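# Straighten a leaning stack of thin magnet blocks

## Task

Even out the tilted pile of small, thin magnetic blocks until every block sits squarely aligned on the one below it.

## Robot and tools

Robot: two 6-joint arms with parallel grippers, left_arm and right_arm. Each base sits on a tilted plate, and both plates hang from one metal frame behind them. A clearance warning treats each plate and its half of the frame as part of that arm. Calibrated base poses in the scene frame: left_arm (-0.016, +0.217, +0.081) m, quat_wxyz (+0.998, -0.064, +0.025, -0.010); right_arm (+0.012, -0.361, +0.081) m, quat_wxyz (+0.998, +0.064, +0.025, +0.001).

Scene frame: origin at table-top height, halfway between the nominal bases. +z is up, +x reaches out over the table, and left_arm is on the +y side (this is unrelated to which side it appears on in an image). end_effector_position (metres) is the point between the finger pads, about 1 cm short of the tips. end_effector_quat_wxyz is the gripper orientation; the fingers point along the gripper's +z and close along its y. Reported hand positions can be a few cm off, and more so at long reach.

Command row: 14 numbers, each in [-1, 1], always covering both arms. Order is left_arm waist, shoulder, elbow, wrist pitch, wrist yaw, wrist roll, gripper opening, followed by the same seven for right_arm. The six joint values are offsets from the Joint targets the arm had when the action began, not from the previous row. Scale: 1.0 equals 2.224 rad for waist, shoulder and elbow, and 8.485 rad for the three wrist joints. Joint ranges in rad: waist -2.618 to 3.054, shoulder 0 to 3.142, elbow 0 to 3.142, wrist pitch -1.571 to 1.571, wrist yaw -1.571 to 1.571, wrist roll -2.094 to 2.094. Any request more than 0.059 rad outside a range is rejected, and the true ends may differ from these by up to 0.059 rad. The opening value is absolute: +1 fully open, -1 closed. Send 0 offsets for an arm you want to hold still.

execute_actions(actions, cameras): actions holds at most one item. [] only looks, returning state plus pictures. {"rows": [...], "steps": n} runs up to 15 control steps of 1/30 s each, one row per step, repeating the final row if rows run out. The default is 15 steps and the minimum is 6. {"steps": n} with no rows waits up to 300 steps, counted from the previous result, and your reply time counts toward them. The result arrives 6 steps before the action finishes, and those steps then run while you think. cameras is a list of names, ["all"] or [].

move(target, speed, blend, cameras): target is a single 14-number row or a list of up to 15 rows. All of them are offsets from the current Joint targets, not chained from one another. speed is in rad/s for the joint with the longest way to travel, 0.01 to 12.57, default 0.5. Give one value, or one per target. Every joint is interpolated together, so grippers follow curved paths. A path takes at least 0.5 s, and the whole list shares 10 s. Nothing steers around obstacles or the other arm. blend (rad) rounds off corners between listed targets. The result adds a move: line: done, off_target (at rest but more than 0.035 rad short), moving, held or fault. limits=held means some steps were withheld. Reaching done does not show whether the gripper is touching anything.

wait(seconds 0 to 10): lets the simulation run with no new command. zoom_image(camera, region [x0,y0,x1,y1] in pixels, at most 504x504): enlarges part of the latest image.

Arms keep heading to your last target until they settle.

Result lines: Joint positions (rad) and Joint velocities (rad/s), one block per arm. Each block ends with the gripper gap in metres (0.093 fully open) and its rate. Joint targets is the base that your next offsets count from. grip_measured uses the opening scale: the pads meet near -0.94, and each mm of object width adds about 0.0208. For a firm grip, send a value about 0.24 below the reading for the object's width, then keep sending it. To release, send a value well above that reading. A reading below -0.94 does not by itself prove anything is held. "joint sent to its limit" means a joint was driven to its end. "joint command not followed" means the clearance check changed some targets. Joint torques are in N m and include gravity; the first three joints wrap at ±28. MOTOR HOT appears at 75 °C. At 90 °C that arm folds up and stays idle, and at 100 °C it goes limp. Stretched-out poses, held loads and pushing against something that will not give all heat the motors.

To stop pressing on something, command targets back past the measured joint positions. Objects may occasionally get nudged by outside forces.

Avoid: knocking any block off the table, dropping or releasing a moving block, fast impacts, hard pushes, and any contact between the two arms or one gripper closing on the other's fingers. Any of these can fail or spoil the scene. Move gently and smoothly. The stack must stay squared after the robot lets go.

Each tool is called after "Call:" as name(argument=value, ...) on one line, values as JSON.

## Session

Call:
execute_actions(actions=[], cameras=["all"])

Scene clock: 0.00 s of 6600.00 s.
left_arm: end_effector_position=(+0.3407, +0.1213, +0.2860) grip_measured=+1.000 end_effector_quat_wxyz=(+0.488, -0.523, +0.698, +0.000) | right_arm: end_effector_position=(+0.3019, -0.4567, +0.1134) grip_measured=+1.000 end_effector_quat_wxyz=(+0.258, +0.097, +0.937, -0.213)
Joint positions: left_arm=[-0.747 1.666 1.328 -0.969 -1.123 -1.845 0.093] | right_arm=[0.008 1.304 0.513 -0.178 0.58 0.01 0.093]
Joint velocities: within noise
Joint torques (N m): no reading
Motor temperatures (°C): left_arm=[30 46 41 35 30 28 31] | right_arm=[28 38 36 31 29 30 30]
Heat: left arm: 46 °C; right arm: 38 °C.
Joint targets: left_arm=[-0.748 1.654 1.341 -0.966 -1.128 -1.844] | right_arm=[0.008 1.300 0.521 -0.186 0.581 0.011]
camera_calibration:
cam_left_wrist: T_world_to_cam=[[0.715755, -0.438924, 0.543177, -0.349326], [-0.231064, -0.882836, -0.408914, 0.344868], [0.659018, 0.167173, -0.733313, 0.0485365], [0, 0, 0, 1]] pos_world=[0.297732, 0.14302, 0.36636]
cam_right_wrist: T_world_to_cam=[[-0.301098, -0.888657, 0.345873, -0.35512], [-0.952642, 0.264122, -0.150706, 0.464456], [0.0425733, -0.37487, -0.926099, 0.0000589915], [0, 0, 0, 1]] pos_world=[0.335532, -0.438231, 0.192877]

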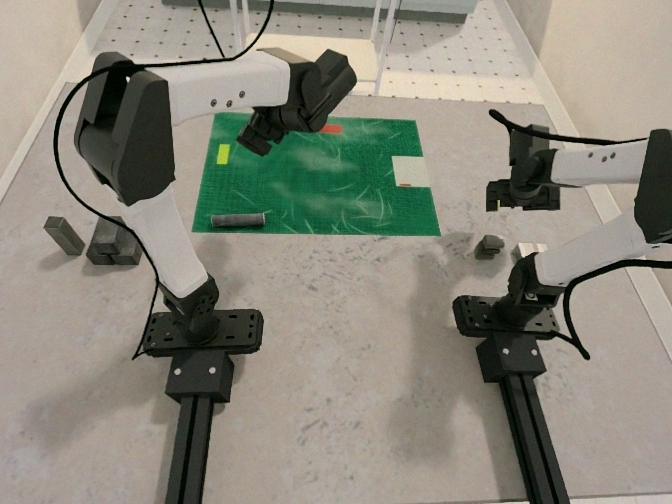

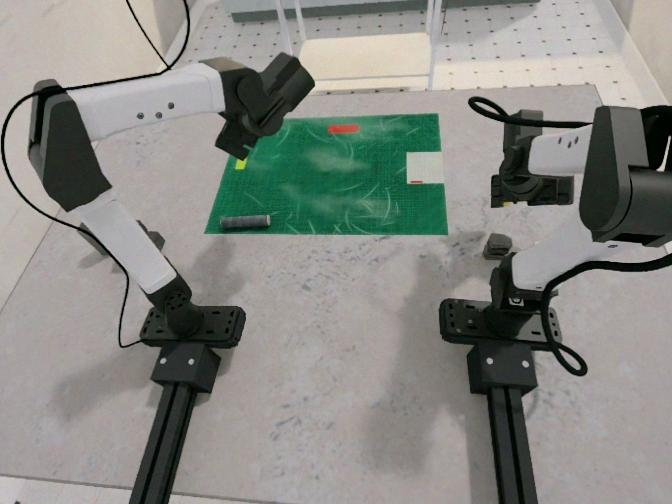

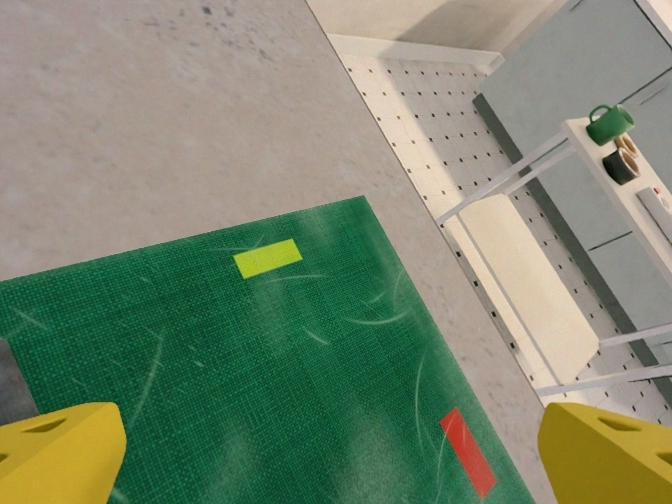

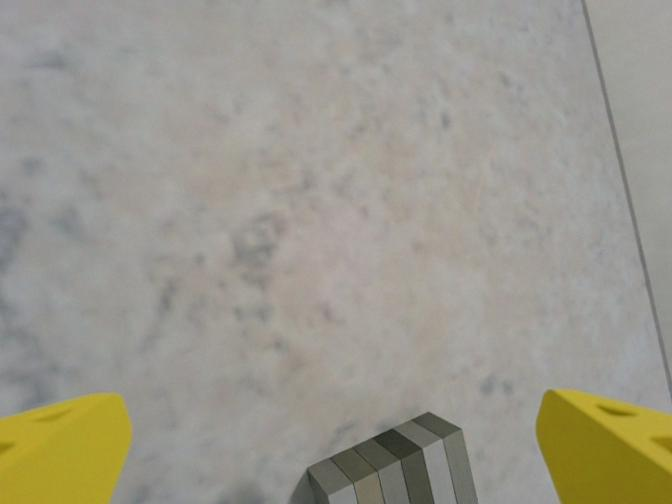

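Call:
zoom_image(camera="cam_head_left", region=[450, 210, 560, 290])

Call:
zoom_image(camera="cam_head_right", region=[450, 210, 560, 290])

Call:
zoom_image(camera="cam_head_left", region=[30, 190, 230, 300])

Scaled by 4.582 from the camera's 672x504 image, which has a finer 960x720 frame.

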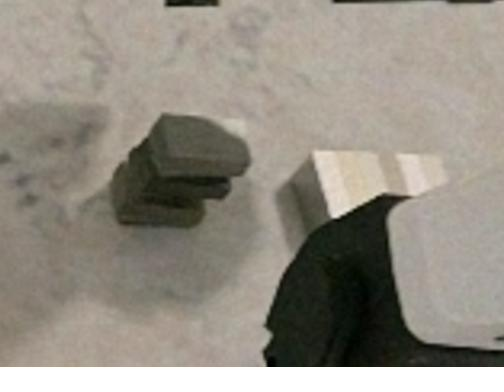

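Scaled by 4.582 from the camera's 672x504 image, which has a finer 960x720 frame.

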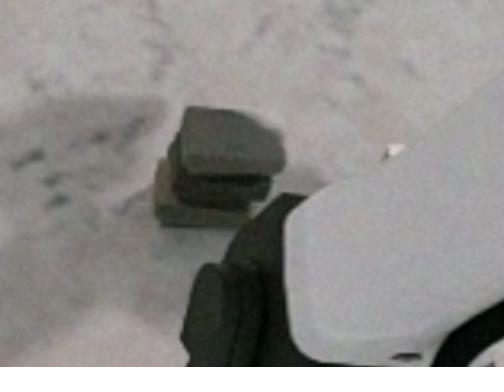

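Scaled by 2.520 from the camera's 672x504 image, which has a finer 960x720 frame.

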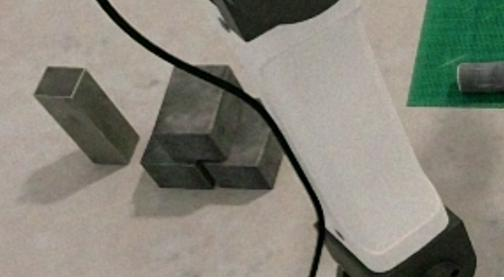

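Call:
move(target=[0,0,0,0,0,0,1,0.0189,-0.0270,0.1165,-0.0948,-0.0514,-0.0095,0.6], speed=0.7)

Call:
zoom_image(camera="cam_right_wrist", region=[200, 164, 450, 350])

Call:
zoom_image(camera="cam_head_left", region=[450, 210, 560, 290])

Call:
zoom_image(camera="cam_head_right", region=[450, 210, 560, 290])

Scene clock: 3.30 s of 6600.00 s.
left_arm: end_effector_position=(+0.3407, +0.1213, +0.2860) grip_measured=+1.000 end_effector_quat_wxyz=(+0.488, -0.523, +0.698, +0.000) | right_arm: end_effector_position=(+0.2230, -0.3857, +0.1276) grip_measured=+0.602 end_effector_quat_wxyz=(+0.031, -0.046, +0.998, -0.014)
Joint positions: left_arm=[-0.747 1.666 1.328 -0.969 -1.123 -1.845 0.093] | right_arm=[0.041 1.255 0.752 -0.96 0.157 -0.062 0.074]
Joint torques (N m): left_arm=[-1.05 -7.77 7.72 0.6 -0.6 0] | right_arm=[1.31 -4.1 7.3 0.28 -0.03 -0.13]
Heat: left arm: 47 °C; right arm: 38 °C.
Joint targets: left_arm=[-0.748 1.654 1.341 -0.966 -1.128 -1.844] | right_arm=[0.050 1.240 0.780 -0.990 0.145 -0.070]
Kept back: nothing.
move: done
camera_calibration:
cam_left_wrist: T_world_to_cam=[[0.715755, -0.438924, 0.543177, -0.349326], [-0.231064, -0.882836, -0.408914, 0.344868], [0.659018, 0.167173, -0.733313, 0.0485365], [0, 0, 0, 1]] pos_world=[0.297732, 0.14302, 0.36636]
cam_right_wrist: T_world_to_cam=[[0.0807604, -0.9962, 0.0326189, -0.4074], [-0.928279, -0.063255, 0.366464, 0.17489], [-0.363008, -0.0598752, -0.92986, 0.255614], [0, 0, 0, 1]] pos_world=[0.288039, -0.379484, 0.186883]

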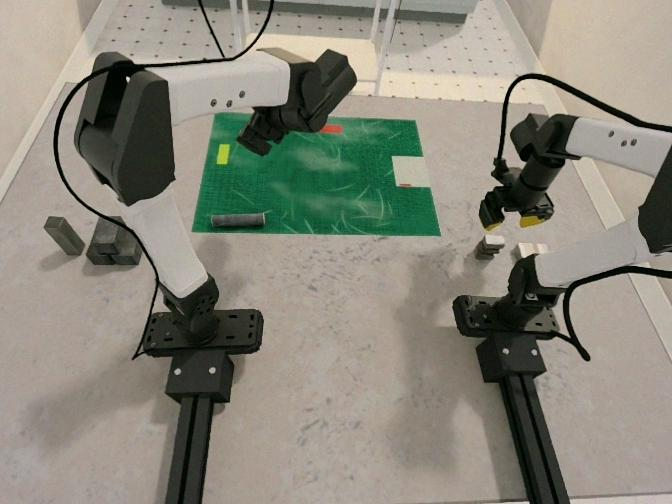

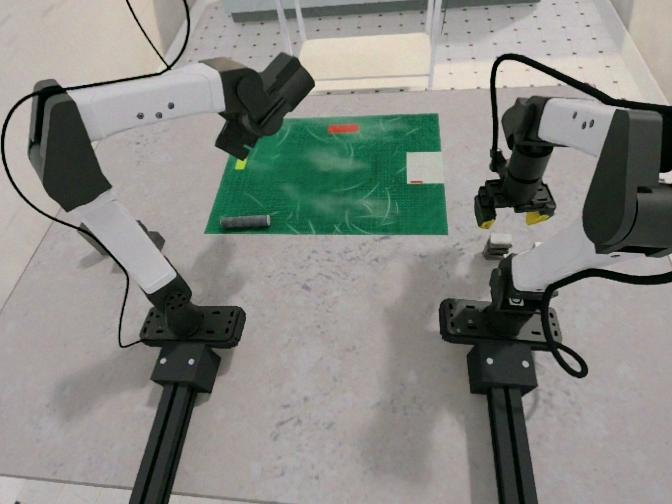

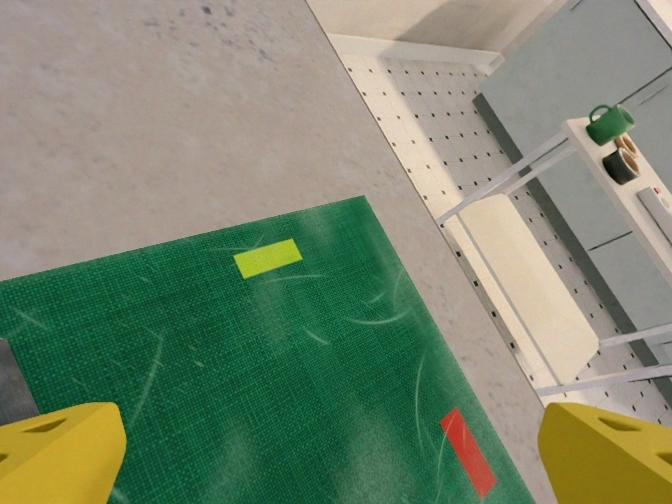

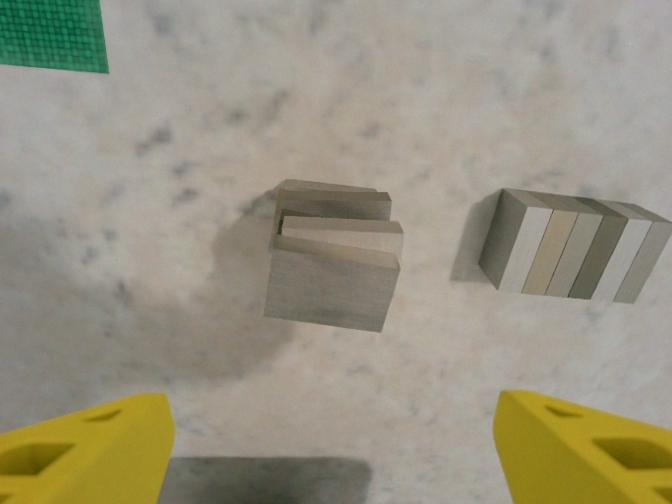

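Scaled by 2.016 from the camera's 672x504 image, which has a finer 960x720 frame.

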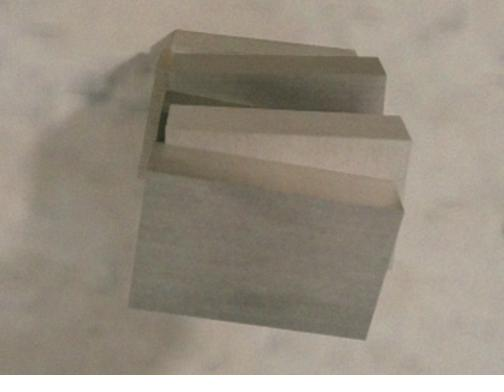

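Scaled by 4.582 from the camera's 672x504 image, which has a finer 960x720 frame.

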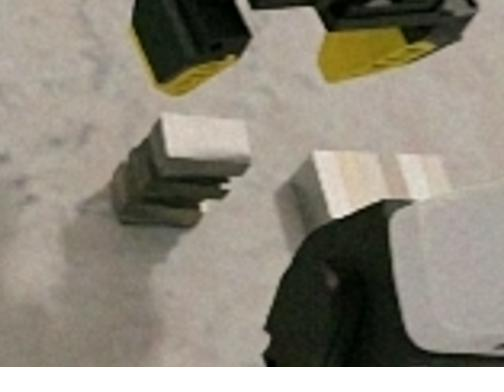

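Scaled by 4.582 from the camera's 672x504 image, which has a finer 960x720 frame.

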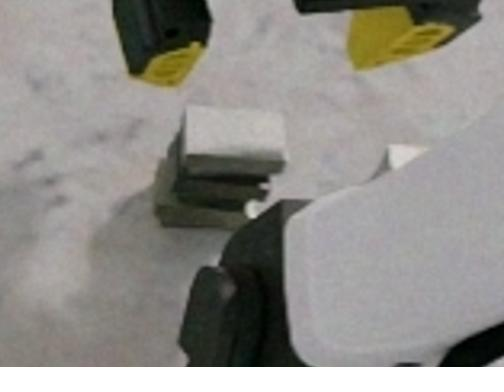

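Call:
move(target=[0,0,0,0,0,0,1,0,0,0,0,0,-0.185,0.6], speed=1.0, cameras=["cam_right_wrist"])

Call:
zoom_image(camera="cam_right_wrist", region=[220, 154, 470, 340])

Scene clock: 6.40 s of 6600.00 s.
left_arm: end_effector_position=(+0.3407, +0.1213, +0.2860) grip_measured=+1.000 end_effector_quat_wxyz=(+0.488, -0.523, +0.698, +0.000) | right_arm: end_effector_position=(+0.2228, -0.3856, +0.1276) grip_measured=+0.602 end_effector_quat_wxyz=(-0.012, +0.738, -0.674, +0.032)
Joint positions: left_arm=[-0.747 1.666 1.328 -0.969 -1.123 -1.845 0.093] | right_arm=[0.041 1.255 0.752 -0.961 0.157 -1.63 0.074]
Joint torques (N m): left_arm=[-1.09 -7.76 7.68 0.59 -0.61 0] | right_arm=[1.31 -3.95 7.38 0.17 -0.09 -0.06]
Heat: left arm: 47 °C; right arm: 38 °C.
Joint targets: left_arm=[-0.748 1.654 1.341 -0.966 -1.128 -1.844] | right_arm=[0.050 1.240 0.780 -0.990 0.145 -1.640]
Kept back: nothing.
move: done
camera_calibration:
cam_right_wrist: T_world_to_cam=[[0.994822, 0.0798368, 0.0628858, -0.199828], [0.0432375, -0.892467, 0.449037, -0.372054], [0.0919731, -0.443993, -0.891298, 0.00110429], [0, 0, 0, 1]] pos_world=[0.214779, -0.315602, 0.180617]
Images, in order (width x height): cam_right_wrist 672x504.

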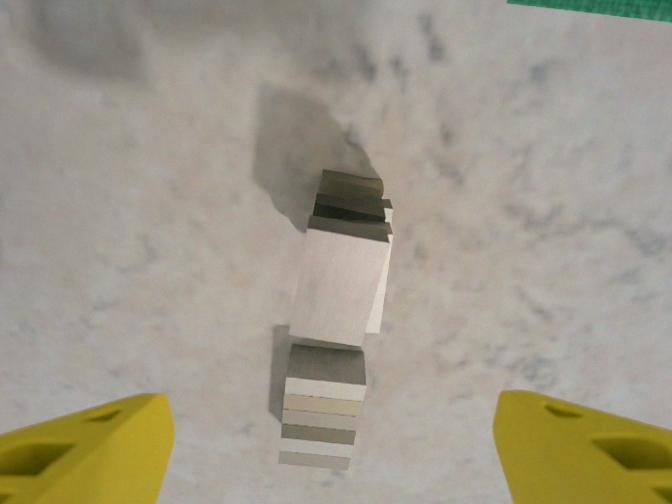

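Scaled by 2.016 from the camera's 672x504 image, which has a finer 960x720 frame.

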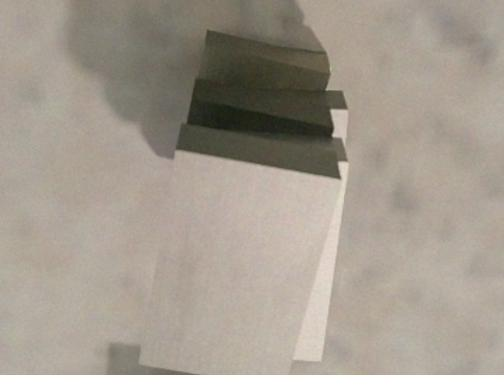

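Call:
zoom_image(camera="cam_right_wrist", region=[295, 155, 415, 245])

Call:
zoom_image(camera="cam_right_wrist", region=[260, 320, 400, 480])

Scaled by 4.200 from the camera's 672x504 image, which has a finer 960x720 frame.

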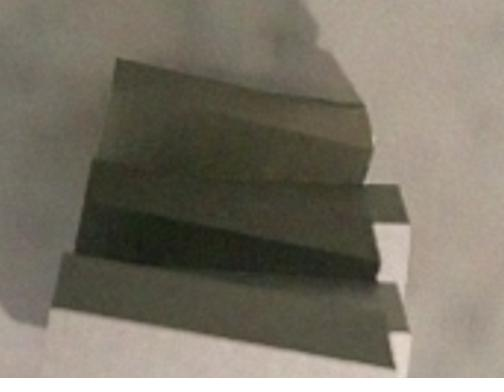

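Scaled by 3.150 from the camera's 672x504 image, which has a finer 960x720 frame.

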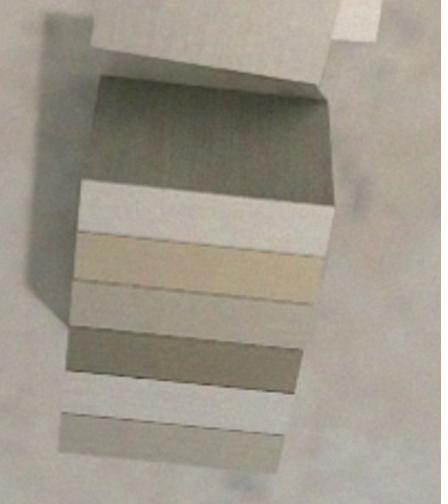

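Call:
move(target=[0,0,0,0,0,0,1,-0.0243,0.0382,-0.0490,0.0204,0,0.0105,0.31], speed=0.35, cameras=["cam_right_wrist"])

Call:
zoom_image(camera="cam_right_wrist", region=[200, 174, 470, 376])

Scene clock: 11.10 s of 6600.00 s.
left_arm: end_effector_position=(+0.3407, +0.1213, +0.2860) grip_measured=+1.000 end_effector_quat_wxyz=(+0.488, -0.523, +0.698, +0.000) | right_arm: end_effector_position=(+0.2267, -0.3897, +0.0999) grip_measured=+0.312 end_effector_quat_wxyz=(-0.012, +0.700, -0.713, +0.032)
Joint positions: left_arm=[-0.747 1.666 1.328 -0.969 -1.123 -1.845 0.093] | right_arm=[0.005 1.315 0.681 -0.824 0.157 -1.558 0.06]
Joint torques (N m): left_arm=[-1.18 -7.79 7.61 0.61 -0.6 0] | right_arm=[-0.43 -2.33 3.96 0.65 -0.09 0.06]
Heat: left arm: 48 °C; right arm: 38 °C.
Joint targets: left_arm=[-0.748 1.654 1.341 -0.966 -1.128 -1.844] | right_arm=[-0.004 1.325 0.671 -0.817 0.145 -1.551]
Kept back: nothing.
move: done
camera_calibration:
cam_right_wrist: T_world_to_cam=[[0.997414, -0.0286237, 0.0659196, -0.244709], [-0.0551343, -0.893129, 0.446409, -0.341089], [0.0460968, -0.448889, -0.892398, -0.017122], [0, 0, 0, 1]] pos_world=[0.22606, -0.319327, 0.153117]
Images, in order (width x height): cam_right_wrist 672x504.

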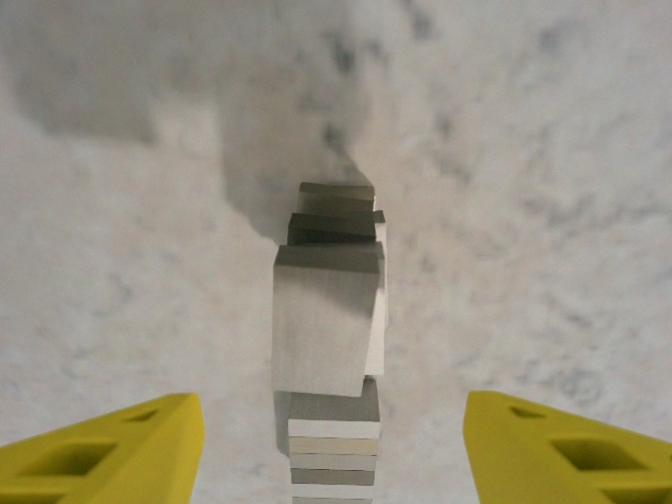

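Scaled by 1.867 from the camera's 672x504 image, which has a finer 960x720 frame.

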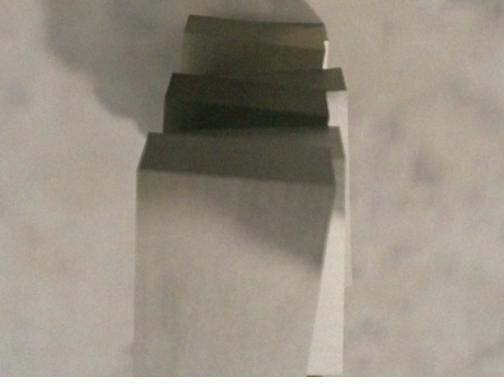

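Call:
move(target=[0,0,0,0,0,0,1,-0.0117,0.0450,-0.0459,0.0244,-0.0002,-0.0028,0.31], speed=0.2, cameras=["cam_right_wrist","cam_head_left"])

Call:
zoom_image(camera="cam_right_wrist", region=[150, 204, 522, 483])

Call:
zoom_image(camera="cam_head_left", region=[450, 180, 560, 280])

Scene clock: 13.17 s of 6600.00 s.
left_arm: end_effector_position=(+0.3407, +0.1213, +0.2860) grip_measured=+1.000 end_effector_quat_wxyz=(+0.488, -0.523, +0.698, +0.000) | right_arm: end_effector_position=(+0.2272, -0.3902, +0.0606) grip_measured=+0.312 end_effector_quat_wxyz=(-0.013, +0.693, -0.720, +0.034)
Joint positions: left_arm=[-0.747 1.666 1.328 -0.969 -1.123 -1.845 0.093] | right_arm=[-0.021 1.414 0.58 -0.617 0.157 -1.566 0.06]
Joint torques (N m): left_arm=[-1.02 -7.75 7.64 0.6 -0.59 0.01] | right_arm=[-0.4 -2.52 3.41 0.61 -0.11 -0.1]
Heat: left arm: 48 °C; right arm: 38 °C.
Joint targets: left_arm=[-0.748 1.654 1.341 -0.966 -1.128 -1.844] | right_arm=[-0.030 1.425 0.568 -0.610 0.143 -1.575]
Kept back: nothing.
move: done
camera_calibration:
cam_right_wrist: T_world_to_cam=[[0.996478, -0.0473246, 0.0692268, -0.249948], [-0.0734335, -0.891074, 0.447877, -0.319134], [0.0404906, -0.451383, -0.891411, -0.0521792], [0, 0, 0, 1]] pos_world=[0.227745, -0.319754, 0.113723]
Images, in order (width x height): cam_head_left 672x504, cam_right_wrist 672x504.

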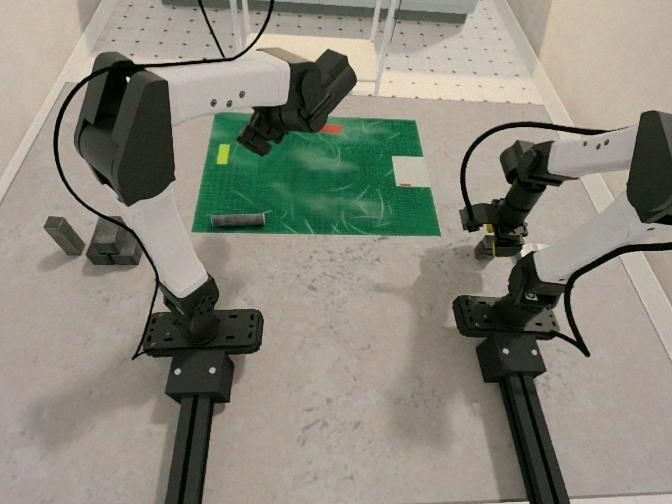

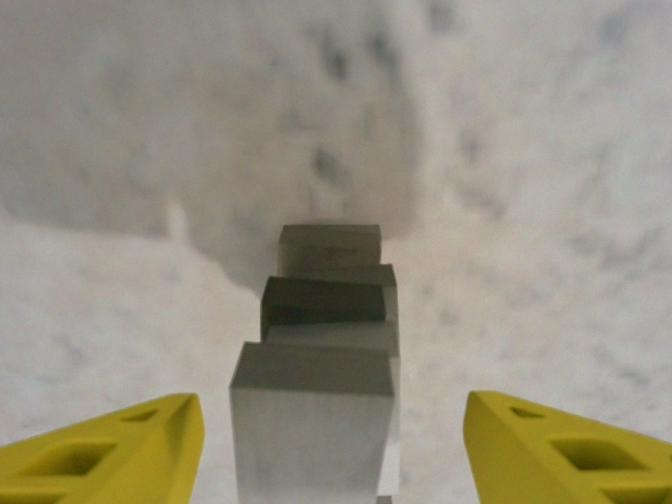

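Scaled by 1.355 from the camera's 672x504 image, which has a finer 960x720 frame.

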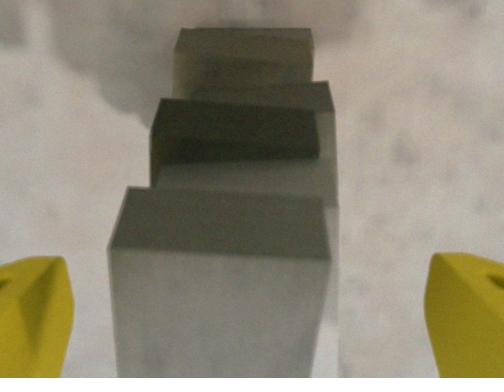

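Scaled by 4.582 from the camera's 672x504 image, which has a finer 960x720 frame.

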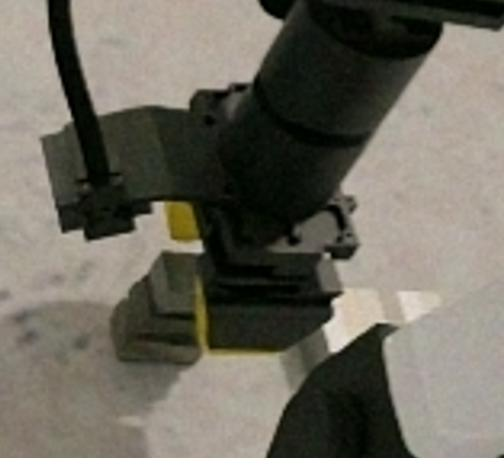

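Call:
execute_actions(actions=[{"rows":[[0,0,0,0,0,0,1,0,0,0,0,0,0,0.29],[0,0,0,0,0,0,1,0,0,0,0,0,0,0.26],[0,0,0,0,0,0,1,0,0,0,0,0,0,0.23],[0,0,0,0,0,0,1,0,0,0,0,0,0,0.20],[0,0,0,0,0,0,1,0,0,0,0,0,0,0.17],[0,0,0,0,0,0,1,0,0,0,0,0,0,0.14],[0,0,0,0,0,0,1,0,0,0,0,0,0,0.11],[0,0,0,0,0,0,1,0,0,0,0,0,0,0.08],[0,0,0,0,0,0,1,0,0,0,0,0,0,0.05],[0,0,0,0,0,0,1,0,0,0,0,0,0,0.03],[0,0,0,0,0,0,1,0,0,0,0,0,0,0.01],[0,0,0,0,0,0,1,0,0,0,0,0,0,-0.01],[0,0,0,0,0,0,1,0,0,0,0,0,0,-0.025],[0,0,0,0,0,0,1,0,0,0,0,0,0,-0.04],[0,0,0,0,0,0,1,0,0,0,0,0,0,-0.055]],"steps":15}])

Call:
execute_actions(actions=[{"rows":[[0,0,0,0,0,0,1,0,0,0,0,0,0,-0.07],[0,0,0,0,0,0,1,0,0,0,0,0,0,-0.085],[0,0,0,0,0,0,1,0,0,0,0,0,0,-0.10],[0,0,0,0,0,0,1,0,0,0,0,0,0,-0.115],[0,0,0,0,0,0,1,0,0,0,0,0,0,-0.13],[0,0,0,0,0,0,1,0,0,0,0,0,0,-0.145],[0,0,0,0,0,0,1,0,0,0,0,0,0,-0.16],[0,0,0,0,0,0,1,0,0,0,0,0,0,-0.175],[0,0,0,0,0,0,1,0,0,0,0,0,0,-0.19],[0,0,0,0,0,0,1,0,0,0,0,0,0,-0.205],[0,0,0,0,0,0,1,0,0,0,0,0,0,-0.22],[0,0,0,0,0,0,1,0,0,0,0,0,0,-0.235],[0,0,0,0,0,0,1,0,0,0,0,0,0,-0.25],[0,0,0,0,0,0,1,0,0,0,0,0,0,-0.265],[0,0,0,0,0,0,1,0,0,0,0,0,0,-0.28]],"steps":15}])

Call:
execute_actions(actions=[{"rows":[[0,0,0,0,0,0,1,0,0,0,0,0,0,-0.295],[0,0,0,0,0,0,1,0,0,0,0,0,0,-0.31],[0,0,0,0,0,0,1,0,0,0,0,0,0,-0.325],[0,0,0,0,0,0,1,0,0,0,0,0,0,-0.34],[0,0,0,0,0,0,1,0,0,0,0,0,0,-0.355],[0,0,0,0,0,0,1,0,0,0,0,0,0,-0.37],[0,0,0,0,0,0,1,0,0,0,0,0,0,-0.385],[0,0,0,0,0,0,1,0,0,0,0,0,0,-0.40],[0,0,0,0,0,0,1,0,0,0,0,0,0,-0.415],[0,0,0,0,0,0,1,0,0,0,0,0,0,-0.43],[0,0,0,0,0,0,1,0,0,0,0,0,0,-0.445],[0,0,0,0,0,0,1,0,0,0,0,0,0,-0.46],[0,0,0,0,0,0,1,0,0,0,0,0,0,-0.475],[0,0,0,0,0,0,1,0,0,0,0,0,0,-0.49],[0,0,0,0,0,0,1,0,0,0,0,0,0,-0.505]],"steps":15}])

Call:
execute_actions(actions=[{"rows":[[0,0,0,0,0,0,1,0,0,0,0,0,0,-0.525],[0,0,0,0,0,0,1,0,0,0,0,0,0,-0.545],[0,0,0,0,0,0,1,0,0,0,0,0,0,-0.565],[0,0,0,0,0,0,1,0,0,0,0,0,0,-0.585],[0,0,0,0,0,0,1,0,0,0,0,0,0,-0.605],[0,0,0,0,0,0,1,0,0,0,0,0,0,-0.62]],"steps":12}])

Call:
execute_actions(actions=[{"steps": 12}], cameras=["cam_right_wrist"])

Call:
zoom_image(camera="cam_right_wrist", region=[150, 204, 522, 483])

Scene clock: 16.63 s of 6600.00 s.
left_arm: end_effector_position=(+0.3407, +0.1213, +0.2860) grip_measured=+1.000 end_effector_quat_wxyz=(+0.488, -0.523, +0.698, +0.000) | right_arm: end_effector_position=(+0.2274, -0.3902, +0.0606) grip_measured=+0.071 end_effector_quat_wxyz=(-0.013, +0.693, -0.720, +0.035)
Joint positions: left_arm=[-0.747 1.666 1.328 -0.969 -1.123 -1.845 0.093] | right_arm=[-0.021 1.414 0.58 -0.616 0.157 -1.566 0.049]
Joint velocities: left_arm=[within noise] | right_arm=[-0.012 -0.002 -0.002 0.066 -0.022 0.095 -0.041]
Joint torques (N m): left_arm=[-1.07 -7.79 7.73 0.6 -0.61 0] | right_arm=[-0.36 -2.56 3.47 0.64 -0.11 -0.08]
Heat: left arm: 48 °C; right arm: 38 °C.
Joint targets: left_arm=[-0.748 1.654 1.341 -0.966 -1.128 -1.844] | right_arm=[-0.030 1.425 0.568 -0.610 0.143 -1.575]
Steps of this call (1-95: nothing new was sent; 96-104: this action's first 9). Readings (joint positions of left_arm | right_arm):
96: [-0.747 1.666 1.328 -0.969 -1.123 -1.845] | [-0.021 1.414 0.580 -0.616 0.157 -1.566]
97: [-0.747 1.666 1.328 -0.969 -1.123 -1.845] | [-0.021 1.414 0.580 -0.616 0.157 -1.566]
99: [-0.747 1.666 1.328 -0.969 -1.123 -1.845] | [-0.021 1.414 0.580 -0.616 0.157 -1.566]
103: [-0.747 1.666 1.328 -0.969 -1.123 -1.845] | [-0.021 1.414 0.580 -0.616 0.157 -1.566]
104: the state above

Scene clock: 17.13 s of 6600.00 s.
left_arm: end_effector_position=(+0.3407, +0.1213, +0.2860) grip_measured=+1.000 end_effector_quat_wxyz=(+0.488, -0.523, +0.698, +0.000) | right_arm: end_effector_position=(+0.2274, -0.3902, +0.0606) grip_measured=-0.180 end_effector_quat_wxyz=(-0.013, +0.693, -0.720, +0.035)
Joint positions: left_arm=[-0.747 1.666 1.328 -0.969 -1.123 -1.845 0.093] | right_arm=[-0.021 1.414 0.58 -0.616 0.157 -1.566 0.037]
Joint velocities: left_arm=[within noise] | right_arm=[-0.002 -0.017 0.002 -0.037 0.051 -0.022 -0.018]
Joint torques (N m): left_arm=[-1.1 -7.73 7.71 0.6 -0.6 0.01] | right_arm=[-0.34 -2.41 3.54 0.62 -0.11 -0.11]
Heat: left arm: 49 °C; right arm: 38 °C.
Joint targets: left_arm=[-0.748 1.654 1.341 -0.966 -1.128 -1.844] | right_arm=[-0.030 1.425 0.568 -0.610 0.143 -1.575]
Steps of this call (1-6: your previous action's last 6; 7-15: this action's first 9). Readings (joint positions of left_arm | right_arm):
7: [-0.747 1.666 1.328 -0.969 -1.123 -1.845] | [-0.021 1.414 0.580 -0.616 0.157 -1.566]
8: [-0.747 1.666 1.328 -0.969 -1.123 -1.845] | [-0.021 1.414 0.580 -0.616 0.157 -1.566]
10: [-0.747 1.666 1.328 -0.969 -1.123 -1.845] | [-0.021 1.414 0.580 -0.616 0.157 -1.566]
14: [-0.747 1.666 1.328 -0.969 -1.123 -1.845] | [-0.021 1.414 0.580 -0.616 0.157 -1.566]
15: the state above

Scene clock: 17.63 s of 6600.00 s.
left_arm: end_effector_position=(+0.3407, +0.1213, +0.2860) grip_measured=+1.000 end_effector_quat_wxyz=(+0.488, -0.523, +0.698, +0.000) | right_arm: end_effector_position=(+0.2278, -0.3903, +0.0606) grip_measured=-0.401 end_effector_quat_wxyz=(-0.013, +0.693, -0.720, +0.035)
Joint positions: left_arm=[-0.747 1.666 1.328 -0.969 -1.123 -1.845 0.093] | right_arm=[-0.021 1.414 0.58 -0.614 0.157 -1.566 0.026]
Joint velocities: left_arm=[within noise] | right_arm=[0.002 0.002 -0.017 -0.037 -0.125 -0.022 -0.018]
Joint torques (N m): left_arm=[-1.06 -7.87 7.66 0.59 -0.6 0.02] | right_arm=[-0.32 -2.61 3.58 0.58 -0.1 -0.13]
Heat: left arm: 49 °C; right arm: 38 °C.
Joint targets: left_arm=[-0.748 1.654 1.341 -0.966 -1.128 -1.844] | right_arm=[-0.030 1.425 0.568 -0.610 0.143 -1.574]
Steps of this call (1-6: your previous action's last 6; 7-15: this action's first 9). Readings (joint positions of left_arm | right_arm):
7: [-0.747 1.666 1.328 -0.969 -1.123 -1.845] | [-0.021 1.414 0.580 -0.616 0.157 -1.566]
8: [-0.747 1.666 1.328 -0.969 -1.123 -1.845] | [-0.021 1.414 0.580 -0.616 0.157 -1.566]
10: [-0.747 1.666 1.328 -0.969 -1.123 -1.845] | [-0.021 1.414 0.580 -0.616 0.157 -1.566]
14: [-0.747 1.666 1.328 -0.969 -1.123 -1.845] | [-0.021 1.414 0.580 -0.614 0.157 -1.566]
15: the state above

Scene clock: 18.03 s of 6600.00 s.
left_arm: end_effector_position=(+0.3407, +0.1213, +0.2860) grip_measured=+1.000 end_effector_quat_wxyz=(+0.488, -0.523, +0.698, +0.000) | right_arm: end_effector_position=(+0.2278, -0.3903, +0.0606) grip_measured=-0.480 end_effector_quat_wxyz=(-0.013, +0.693, -0.720, +0.035)
Joint positions: left_arm=[-0.747 1.666 1.328 -0.969 -1.123 -1.845 0.093] | right_arm=[-0.021 1.414 0.58 -0.614 0.157 -1.566 0.022]
Joint velocities: left_arm=[within noise] | right_arm=[0.002 -0.007 0.002 -0.037 -0.007 -0.037 -0.005]
Joint torques (N m): left_arm=[-1.13 -7.72 7.77 0.61 -0.59 -0.01] | right_arm=[-0.27 -2.36 3.47 0.58 -0.07 -0.11]
Heat: left arm: 49 °C; right arm: 38 °C.
Joint targets: left_arm=[-0.748 1.654 1.341 -0.966 -1.128 -1.844] | right_arm=[-0.030 1.425 0.568 -0.610 0.143 -1.574]
Steps of this call (1-6: your previous action's last 6; 7-12: this action's first 6). Readings (joint positions of left_arm | right_arm):
7: [-0.747 1.666 1.328 -0.969 -1.123 -1.845] | [-0.021 1.414 0.580 -0.614 0.157 -1.566]
8: [-0.747 1.666 1.328 -0.969 -1.123 -1.845] | [-0.021 1.414 0.580 -0.614 0.157 -1.566]
10: [-0.747 1.666 1.328 -0.969 -1.123 -1.845] | [-0.021 1.414 0.580 -0.614 0.157 -1.566]
12: the state above

Scene clock: 18.43 s of 6600.00 s.
left_arm: end_effector_position=(+0.3407, +0.1213, +0.2860) grip_measured=+1.000 end_effector_quat_wxyz=(+0.488, -0.523, +0.698, +0.000) | right_arm: end_effector_position=(+0.2278, -0.3903, +0.0606) grip_measured=-0.504 end_effector_quat_wxyz=(-0.013, +0.693, -0.720, +0.035)
Joint positions: left_arm=[-0.747 1.666 1.328 -0.969 -1.123 -1.845 0.093] | right_arm=[-0.021 1.414 0.58 -0.614 0.157 -1.566 0.021]
Joint torques (N m): left_arm=[-1.1 -7.86 7.77 0.61 -0.62 -0.02] | right_arm=[-0.35 -2.41 3.43 0.62 -0.1 -0.11]
Heat: left arm: 49 °C; right arm: 38 °C.
Joint targets: left_arm=[-0.748 1.654 1.341 -0.966 -1.128 -1.844] | right_arm=[-0.030 1.425 0.568 -0.610 0.143 -1.574]
Steps of this call (1-6: your previous action's last 6; 7-12: toward your last target). Readings (joint positions of left_arm | right_arm):
1: [-0.747 1.666 1.328 -0.969 -1.123 -1.845] | [-0.021 1.414 0.580 -0.614 0.157 -1.566]
2: [-0.747 1.666 1.328 -0.969 -1.123 -1.845] | [-0.021 1.414 0.580 -0.614 0.157 -1.566]
4: [-0.747 1.666 1.328 -0.969 -1.123 -1.845] | [-0.021 1.414 0.580 -0.614 0.157 -1.566]
8: [-0.747 1.666 1.328 -0.969 -1.123 -1.845] | [-0.021 1.414 0.580 -0.614 0.157 -1.566]
12: the state above
camera_calibration:
cam_right_wrist: T_world_to_cam=[[0.996288, -0.0473156, 0.0719116, -0.250717], [-0.0746334, -0.89106, 0.447708, -0.318889], [0.042894, -0.451413, -0.891284, -0.0528145], [0, 0, 0, 1]] pos_world=[0.228252, -0.319854, 0.113726]
Images, in order (width x height): cam_right_wrist 672x504.

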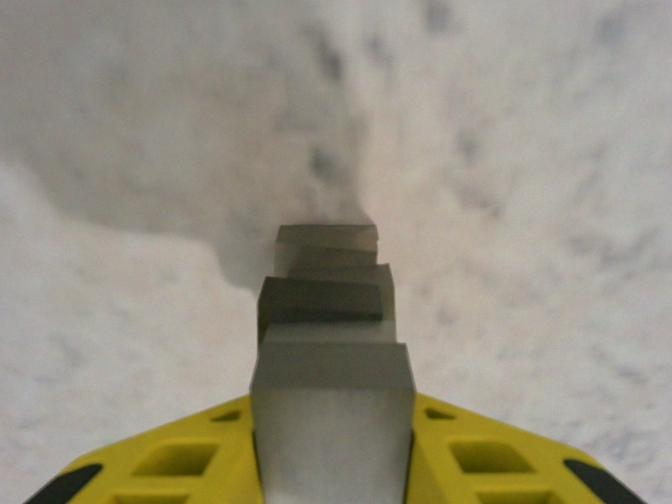

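Scaled by 1.355 from the camera's 672x504 image, which has a finer 960x720 frame.

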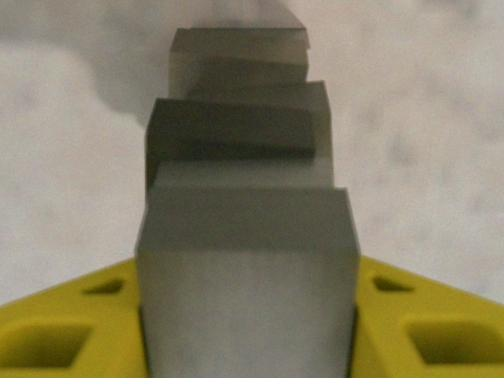

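Call:
move(target=[[0,0,0,0,0,0,1,0.0225,-0.0733,0.0796,-0.0395,0,0.0034,-0.62],[0,0,0,0,0,0,1,0.2983,0.0527,0.1407,-0.0352,0.0047,0.0760,-0.62],[0,0,0,0,0,0,1,0.2734,0.1475,0.0526,0.0128,0.0047,0.0695,-0.62]], speed=[0.25, 0.45, 0.4], blend=[0.04, 0.06, 0], cameras=["cam_right_wrist","cam_head_right"])

Call:
zoom_image(camera="cam_head_right", region=[390, 180, 540, 300])

Scene clock: 24.27 s of 6600.00 s.
left_arm: end_effector_position=(+0.3407, +0.1213, +0.2860) grip_measured=+1.000 end_effector_quat_wxyz=(+0.488, -0.523, +0.698, +0.000) | right_arm: end_effector_position=(+0.2265, -0.2461, +0.0347) grip_measured=-0.516 end_effector_quat_wxyz=(-0.014, +0.703, -0.710, +0.024)
Joint positions: left_arm=[-0.747 1.666 1.328 -0.969 -1.123 -1.845 0.093] | right_arm=[0.587 1.745 0.691 -0.509 0.176 -0.977 0.02]
Joint torques (N m): left_arm=[-1.09 -7.8 7.68 0.6 -0.62 0] | right_arm=[0.18 -4.19 3.29 0.6 0.15 -0.06]
Heat: left arm: 49 °C; right arm: 38 °C.
Joint targets: left_arm=[-0.748 1.654 1.341 -0.966 -1.128 -1.844] | right_arm=[0.578 1.753 0.686 -0.501 0.183 -0.985]
Kept back: nothing.
move: done
camera_calibration:
cam_right_wrist: T_world_to_cam=[[0.998148, -0.0204017, 0.0573159, -0.234027], [-0.0433362, -0.899647, 0.434462, -0.187607], [0.0427003, -0.436141, -0.898865, -0.00670948], [0, 0, 0, 1]] pos_world=[0.225749, -0.176481, 0.0888906]
Images, in order (width x height): cam_head_right 672x504, cam_right_wrist 672x504.

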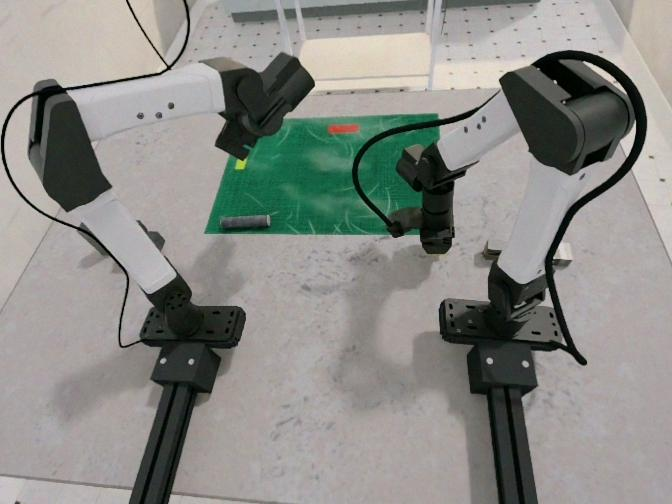

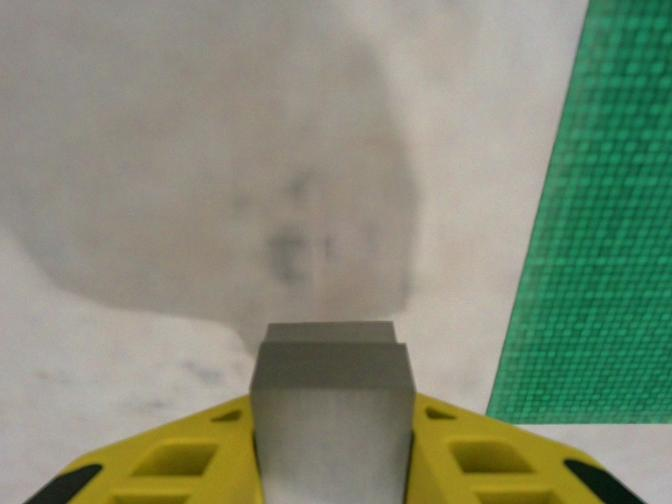

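Scaled by 3.360 from the camera's 672x504 image, which has a finer 960x720 frame.

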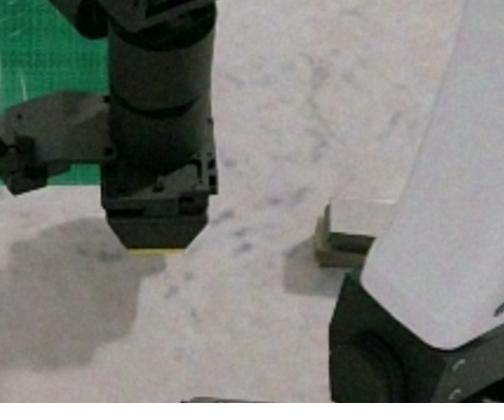

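Call:
move(target=[0,0,0,0,0,0,1,-0.0049,0.0301,-0.0121,0.0114,0,-0.0013,-0.62], speed=0.1, cameras=[])

Call:
move(target=[0,0,0,0,0,0,1,-0.0005,0.0031,-0.0013,0.0012,0,-0.0001,-0.62], speed=0.05, cameras=["cam_right_wrist"])

Scene clock: 26.13 s of 6600.00 s.
left_arm: end_effector_position=(+0.3407, +0.1213, +0.2860) grip_measured=+1.000 end_effector_quat_wxyz=(+0.488, -0.523, +0.698, +0.000) | right_arm: end_effector_position=(+0.2277, -0.2455, +0.0162) grip_measured=-0.516 end_effector_quat_wxyz=(-0.016, +0.703, -0.710, +0.025)
Joint positions: left_arm=[-0.747 1.666 1.328 -0.969 -1.123 -1.845 0.093] | right_arm=[0.576 1.81 0.667 -0.413 0.177 -0.988 0.02]
Joint torques (N m): left_arm=[-1.09 -7.79 7.75 0.57 -0.58 -0.01] | right_arm=[0.21 -4.15 3.06 0.61 0.18 -0.08]
Heat: left arm: 49 °C; right arm: 38 °C.
Joint targets: left_arm=[-0.748 1.654 1.341 -0.966 -1.128 -1.844] | right_arm=[0.567 1.820 0.659 -0.405 0.183 -0.996]
Kept back: nothing.
move: done
No camera images: "cameras" was empty.

Scene clock: 26.83 s of 6600.00 s.
left_arm: end_effector_position=(+0.3407, +0.1213, +0.2860) grip_measured=+1.000 end_effector_quat_wxyz=(+0.488, -0.523, +0.698, +0.000) | right_arm: end_effector_position=(+0.2282, -0.2451, +0.0161) grip_measured=-0.516 end_effector_quat_wxyz=(-0.017, +0.703, -0.710, +0.025)
Joint positions: left_arm=[-0.747 1.666 1.328 -0.969 -1.123 -1.845 0.093] | right_arm=[0.576 1.811 0.667 -0.41 0.177 -0.989 0.02]
Joint torques (N m): left_arm=[-1.03 -7.8 7.72 0.6 -0.6 0.02] | right_arm=[0.05 -3.73 2.69 0.71 0.16 -0.09]
Heat: left arm: 49 °C; right arm: 38 °C.
Joint targets: left_arm=[-0.748 1.654 1.341 -0.966 -1.128 -1.844] | right_arm=[0.566 1.827 0.656 -0.394 0.183 -0.997]
Kept back: nothing.
move: done
camera_calibration:
cam_right_wrist: T_world_to_cam=[[0.997822, -0.0201347, 0.0628096, -0.234635], [-0.0453397, -0.900993, 0.431458, -0.178395], [0.0479037, -0.433366, -0.899944, -0.0235723], [0, 0, 0, 1]] pos_world=[0.227164, -0.175672, 0.0704934]
Images, in order (width x height): cam_right_wrist 672x504.

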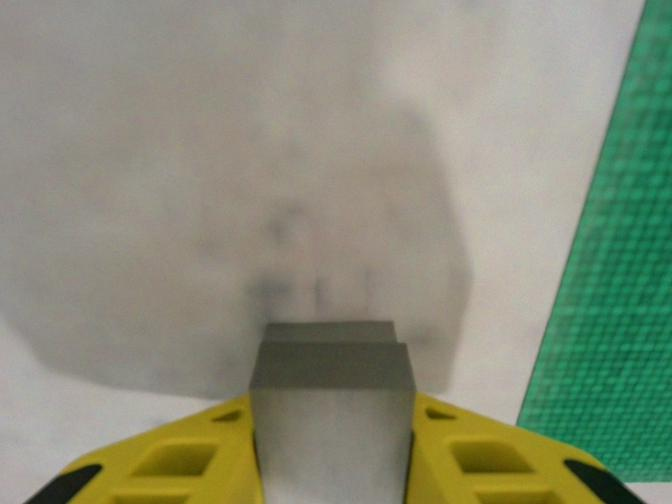

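Call:
execute_actions(actions=[{"rows":[[0,0,0,0,0,0,1,0,0,0,0,0,0,-0.58],[0,0,0,0,0,0,1,0,0,0,0,0,0,-0.54],[0,0,0,0,0,0,1,0,0,0,0,0,0,-0.51],[0,0,0,0,0,0,1,0,0,0,0,0,0,-0.49],[0,0,0,0,0,0,1,0,0,0,0,0,0,-0.47],[0,0,0,0,0,0,1,0,0,0,0,0,0,-0.45],[0,0,0,0,0,0,1,0,0,0,0,0,0,-0.43],[0,0,0,0,0,0,1,0,0,0,0,0,0,-0.41],[0,0,0,0,0,0,1,0,0,0,0,0,0,-0.39],[0,0,0,0,0,0,1,0,0,0,0,0,0,-0.37],[0,0,0,0,0,0,1,0,0,0,0,0,0,-0.35],[0,0,0,0,0,0,1,0,0,0,0,0,0,-0.33],[0,0,0,0,0,0,1,0,0,0,0,0,0,-0.30],[0,0,0,0,0,0,1,0,0,0,0,0,0,-0.27],[0,0,0,0,0,0,1,0,0,0,0,0,0,-0.24]],"steps":15}])

Call:
execute_actions(actions=[{"rows":[[0,0,0,0,0,0,1,0,0,0,0,0,0,-0.20],[0,0,0,0,0,0,1,0,0,0,0,0,0,-0.15],[0,0,0,0,0,0,1,0,0,0,0,0,0,-0.10],[0,0,0,0,0,0,1,0,0,0,0,0,0,-0.05],[0,0,0,0,0,0,1,0,0,0,0,0,0,0.0],[0,0,0,0,0,0,1,0,0,0,0,0,0,0.05],[0,0,0,0,0,0,1,0,0,0,0,0,0,0.10],[0,0,0,0,0,0,1,0,0,0,0,0,0,0.15],[0,0,0,0,0,0,1,0,0,0,0,0,0,0.20],[0,0,0,0,0,0,1,0,0,0,0,0,0,0.25],[0,0,0,0,0,0,1,0,0,0,0,0,0,0.31]],"steps":12}])

Call:
move(target=[[0,0,0,0,0,0,1,0.0099,-0.0382,0.0180,-0.0147,0,0.0024,0.31],[0,0,0,0,0,0,1,0.0301,-0.1281,0.1012,-0.0606,0.0002,0.0080,0.31],[0,0,0,0,0,0,1,-0.2469,-0.2513,0.0337,-0.0629,-0.0045,-0.0648,0.31]], speed=[0.2, 0.4, 0.5], blend=[0.02, 0.05, 0], cameras=["cam_right_wrist","cam_head_right","cam_head_left"])

Call:
zoom_image(camera="cam_right_wrist", region=[230, 154, 450, 314])

Call:
zoom_image(camera="cam_head_left", region=[400, 200, 540, 290])

Scene clock: 28.40 s of 6600.00 s.
left_arm: end_effector_position=(+0.3407, +0.1213, +0.2860) grip_measured=+1.000 end_effector_quat_wxyz=(+0.488, -0.523, +0.698, +0.000) | right_arm: end_effector_position=(+0.2283, -0.2452, +0.0161) grip_measured=-0.398 end_effector_quat_wxyz=(-0.017, +0.703, -0.710, +0.026)
Joint positions: left_arm=[-0.747 1.666 1.328 -0.969 -1.123 -1.845 0.093] | right_arm=[0.576 1.811 0.667 -0.41 0.177 -0.989 0.026]
Joint velocities: left_arm=[within noise] | right_arm=[0.017 -0.017 -0.002 -0.066 -0.066 -0.051 0.02]
Joint torques (N m): left_arm=[-1.09 -7.84 7.75 0.58 -0.6 0] | right_arm=[0.05 -4.01 2.69 0.72 0.14 -0.08]
Heat: left arm: 50 °C; right arm: 38 °C.
Joint targets: left_arm=[-0.748 1.654 1.341 -0.966 -1.128 -1.844] | right_arm=[0.566 1.827 0.656 -0.394 0.183 -0.997]
Steps of this call (1-38: nothing new was sent; 39-47: this action's first 9). Readings (joint positions of left_arm | right_arm):
39: [-0.747 1.666 1.328 -0.969 -1.123 -1.845] | [0.576 1.811 0.667 -0.410 0.177 -0.989]
40: [-0.747 1.666 1.328 -0.969 -1.123 -1.845] | [0.576 1.811 0.667 -0.410 0.177 -0.989]
42: [-0.747 1.666 1.328 -0.969 -1.123 -1.845] | [0.576 1.811 0.667 -0.410 0.177 -0.989]
46: [-0.747 1.666 1.328 -0.969 -1.123 -1.845] | [0.576 1.811 0.667 -0.410 0.177 -0.989]
47: the state above

Scene clock: 28.80 s of 6600.00 s.
left_arm: end_effector_position=(+0.3407, +0.1213, +0.2860) grip_measured=+1.000 end_effector_quat_wxyz=(+0.488, -0.523, +0.698, +0.000) | right_arm: end_effector_position=(+0.2292, -0.2447, +0.0157) grip_measured=+0.022 end_effector_quat_wxyz=(-0.019, +0.703, -0.710, +0.026)
Joint positions: left_arm=[-0.747 1.666 1.328 -0.969 -1.123 -1.845 0.093] | right_arm=[0.576 1.813 0.667 -0.404 0.178 -0.989 0.046]
Joint velocities: left_arm=[within noise] | right_arm=[0.007 0.012 -0.007 -0.051 -0.007 -0.007 0.058]
Joint torques (N m): left_arm=[-1.09 -7.72 7.71 0.59 -0.61 0.02] | right_arm=[0.17 -4.07 2.62 0.64 0.16 -0.09]
Heat: left arm: 50 °C; right arm: 38 °C.
Joint targets: left_arm=[-0.748 1.654 1.341 -0.966 -1.128 -1.844] | right_arm=[0.566 1.826 0.656 -0.394 0.183 -0.997]
Steps of this call (1-6: your previous action's last 6; 7-12: this action's first 6). Readings (joint positions of left_arm | right_arm):
7: [-0.747 1.666 1.328 -0.969 -1.123 -1.845] | [0.576 1.813 0.667 -0.406 0.178 -0.989]
8: [-0.747 1.666 1.328 -0.969 -1.123 -1.845] | [0.576 1.813 0.667 -0.405 0.178 -0.989]
10: [-0.747 1.666 1.328 -0.969 -1.123 -1.845] | [0.576 1.813 0.667 -0.405 0.178 -0.989]
12: the state above

Scene clock: 32.80 s of 6600.00 s.
left_arm: end_effector_position=(+0.3407, +0.1213, +0.2860) grip_measured=+1.000 end_effector_quat_wxyz=(+0.488, -0.523, +0.698, +0.000) | right_arm: end_effector_position=(+0.2333, -0.3885, +0.1207) grip_measured=+0.308 end_effector_quat_wxyz=(-0.021, +0.698, -0.715, +0.041)
Joint positions: left_arm=[-0.747 1.666 1.328 -0.969 -1.123 -1.845 0.093] | right_arm=[0.025 1.284 0.744 -0.897 0.16 -1.537 0.06]
Joint torques (N m): left_arm=[-1.16 -7.79 7.72 0.59 -0.59 0.02] | right_arm=[-0.27 -4.49 4.05 0.21 -0.11 -0.09]
Heat: left arm: 50 °C; right arm: 39 °C.
Joint targets: left_arm=[-0.748 1.654 1.341 -0.966 -1.128 -1.844] | right_arm=[0.017 1.268 0.731 -0.928 0.145 -1.546]
Kept back: nothing.
move: done
camera_calibration:
cam_right_wrist: T_world_to_cam=[[0.995371, -0.0332209, 0.0901881, -0.256892], [-0.0701482, -0.892571, 0.445418, -0.345137], [0.065702, -0.449682, -0.890769, -0.0034266], [0, 0, 0, 1]] pos_world=[0.231717, -0.318134, 0.173846]
Images, in order (width x height): cam_head_left 672x504, cam_head_right 672x504, cam_right_wrist 672x504.

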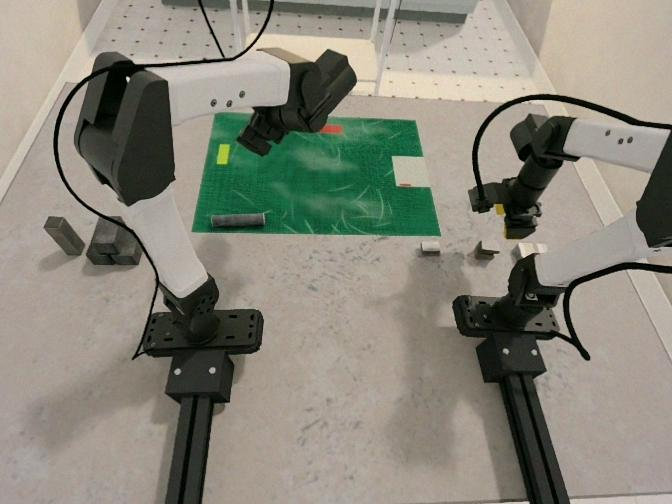

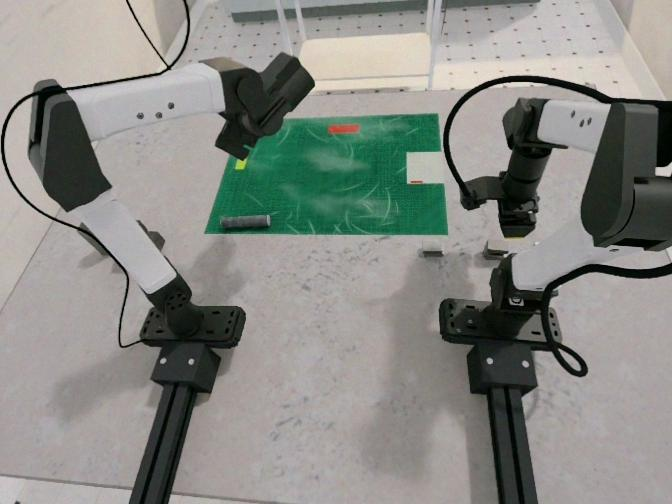

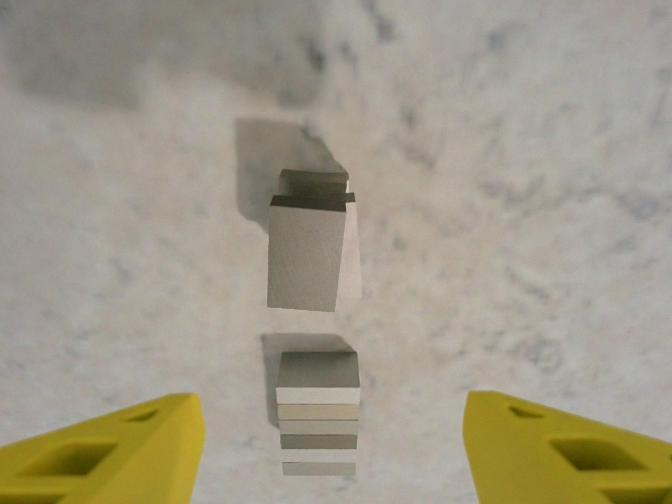

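Scaled by 2.291 from the camera's 672x504 image, which has a finer 960x720 frame.

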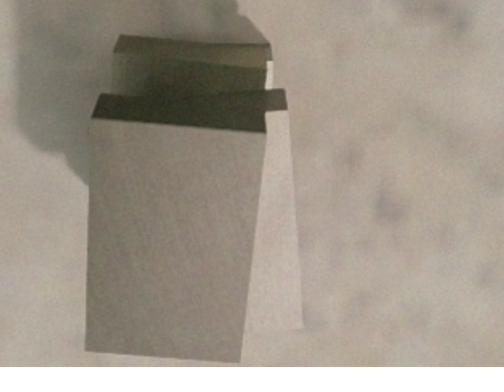

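Scaled by 3.600 from the camera's 672x504 image, which has a finer 960x720 frame.

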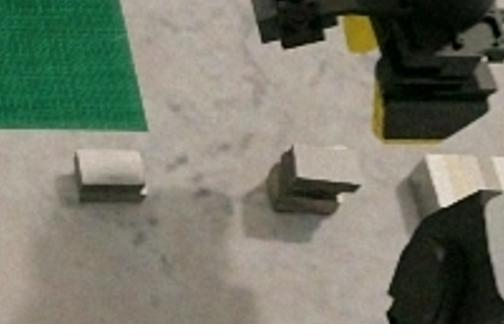

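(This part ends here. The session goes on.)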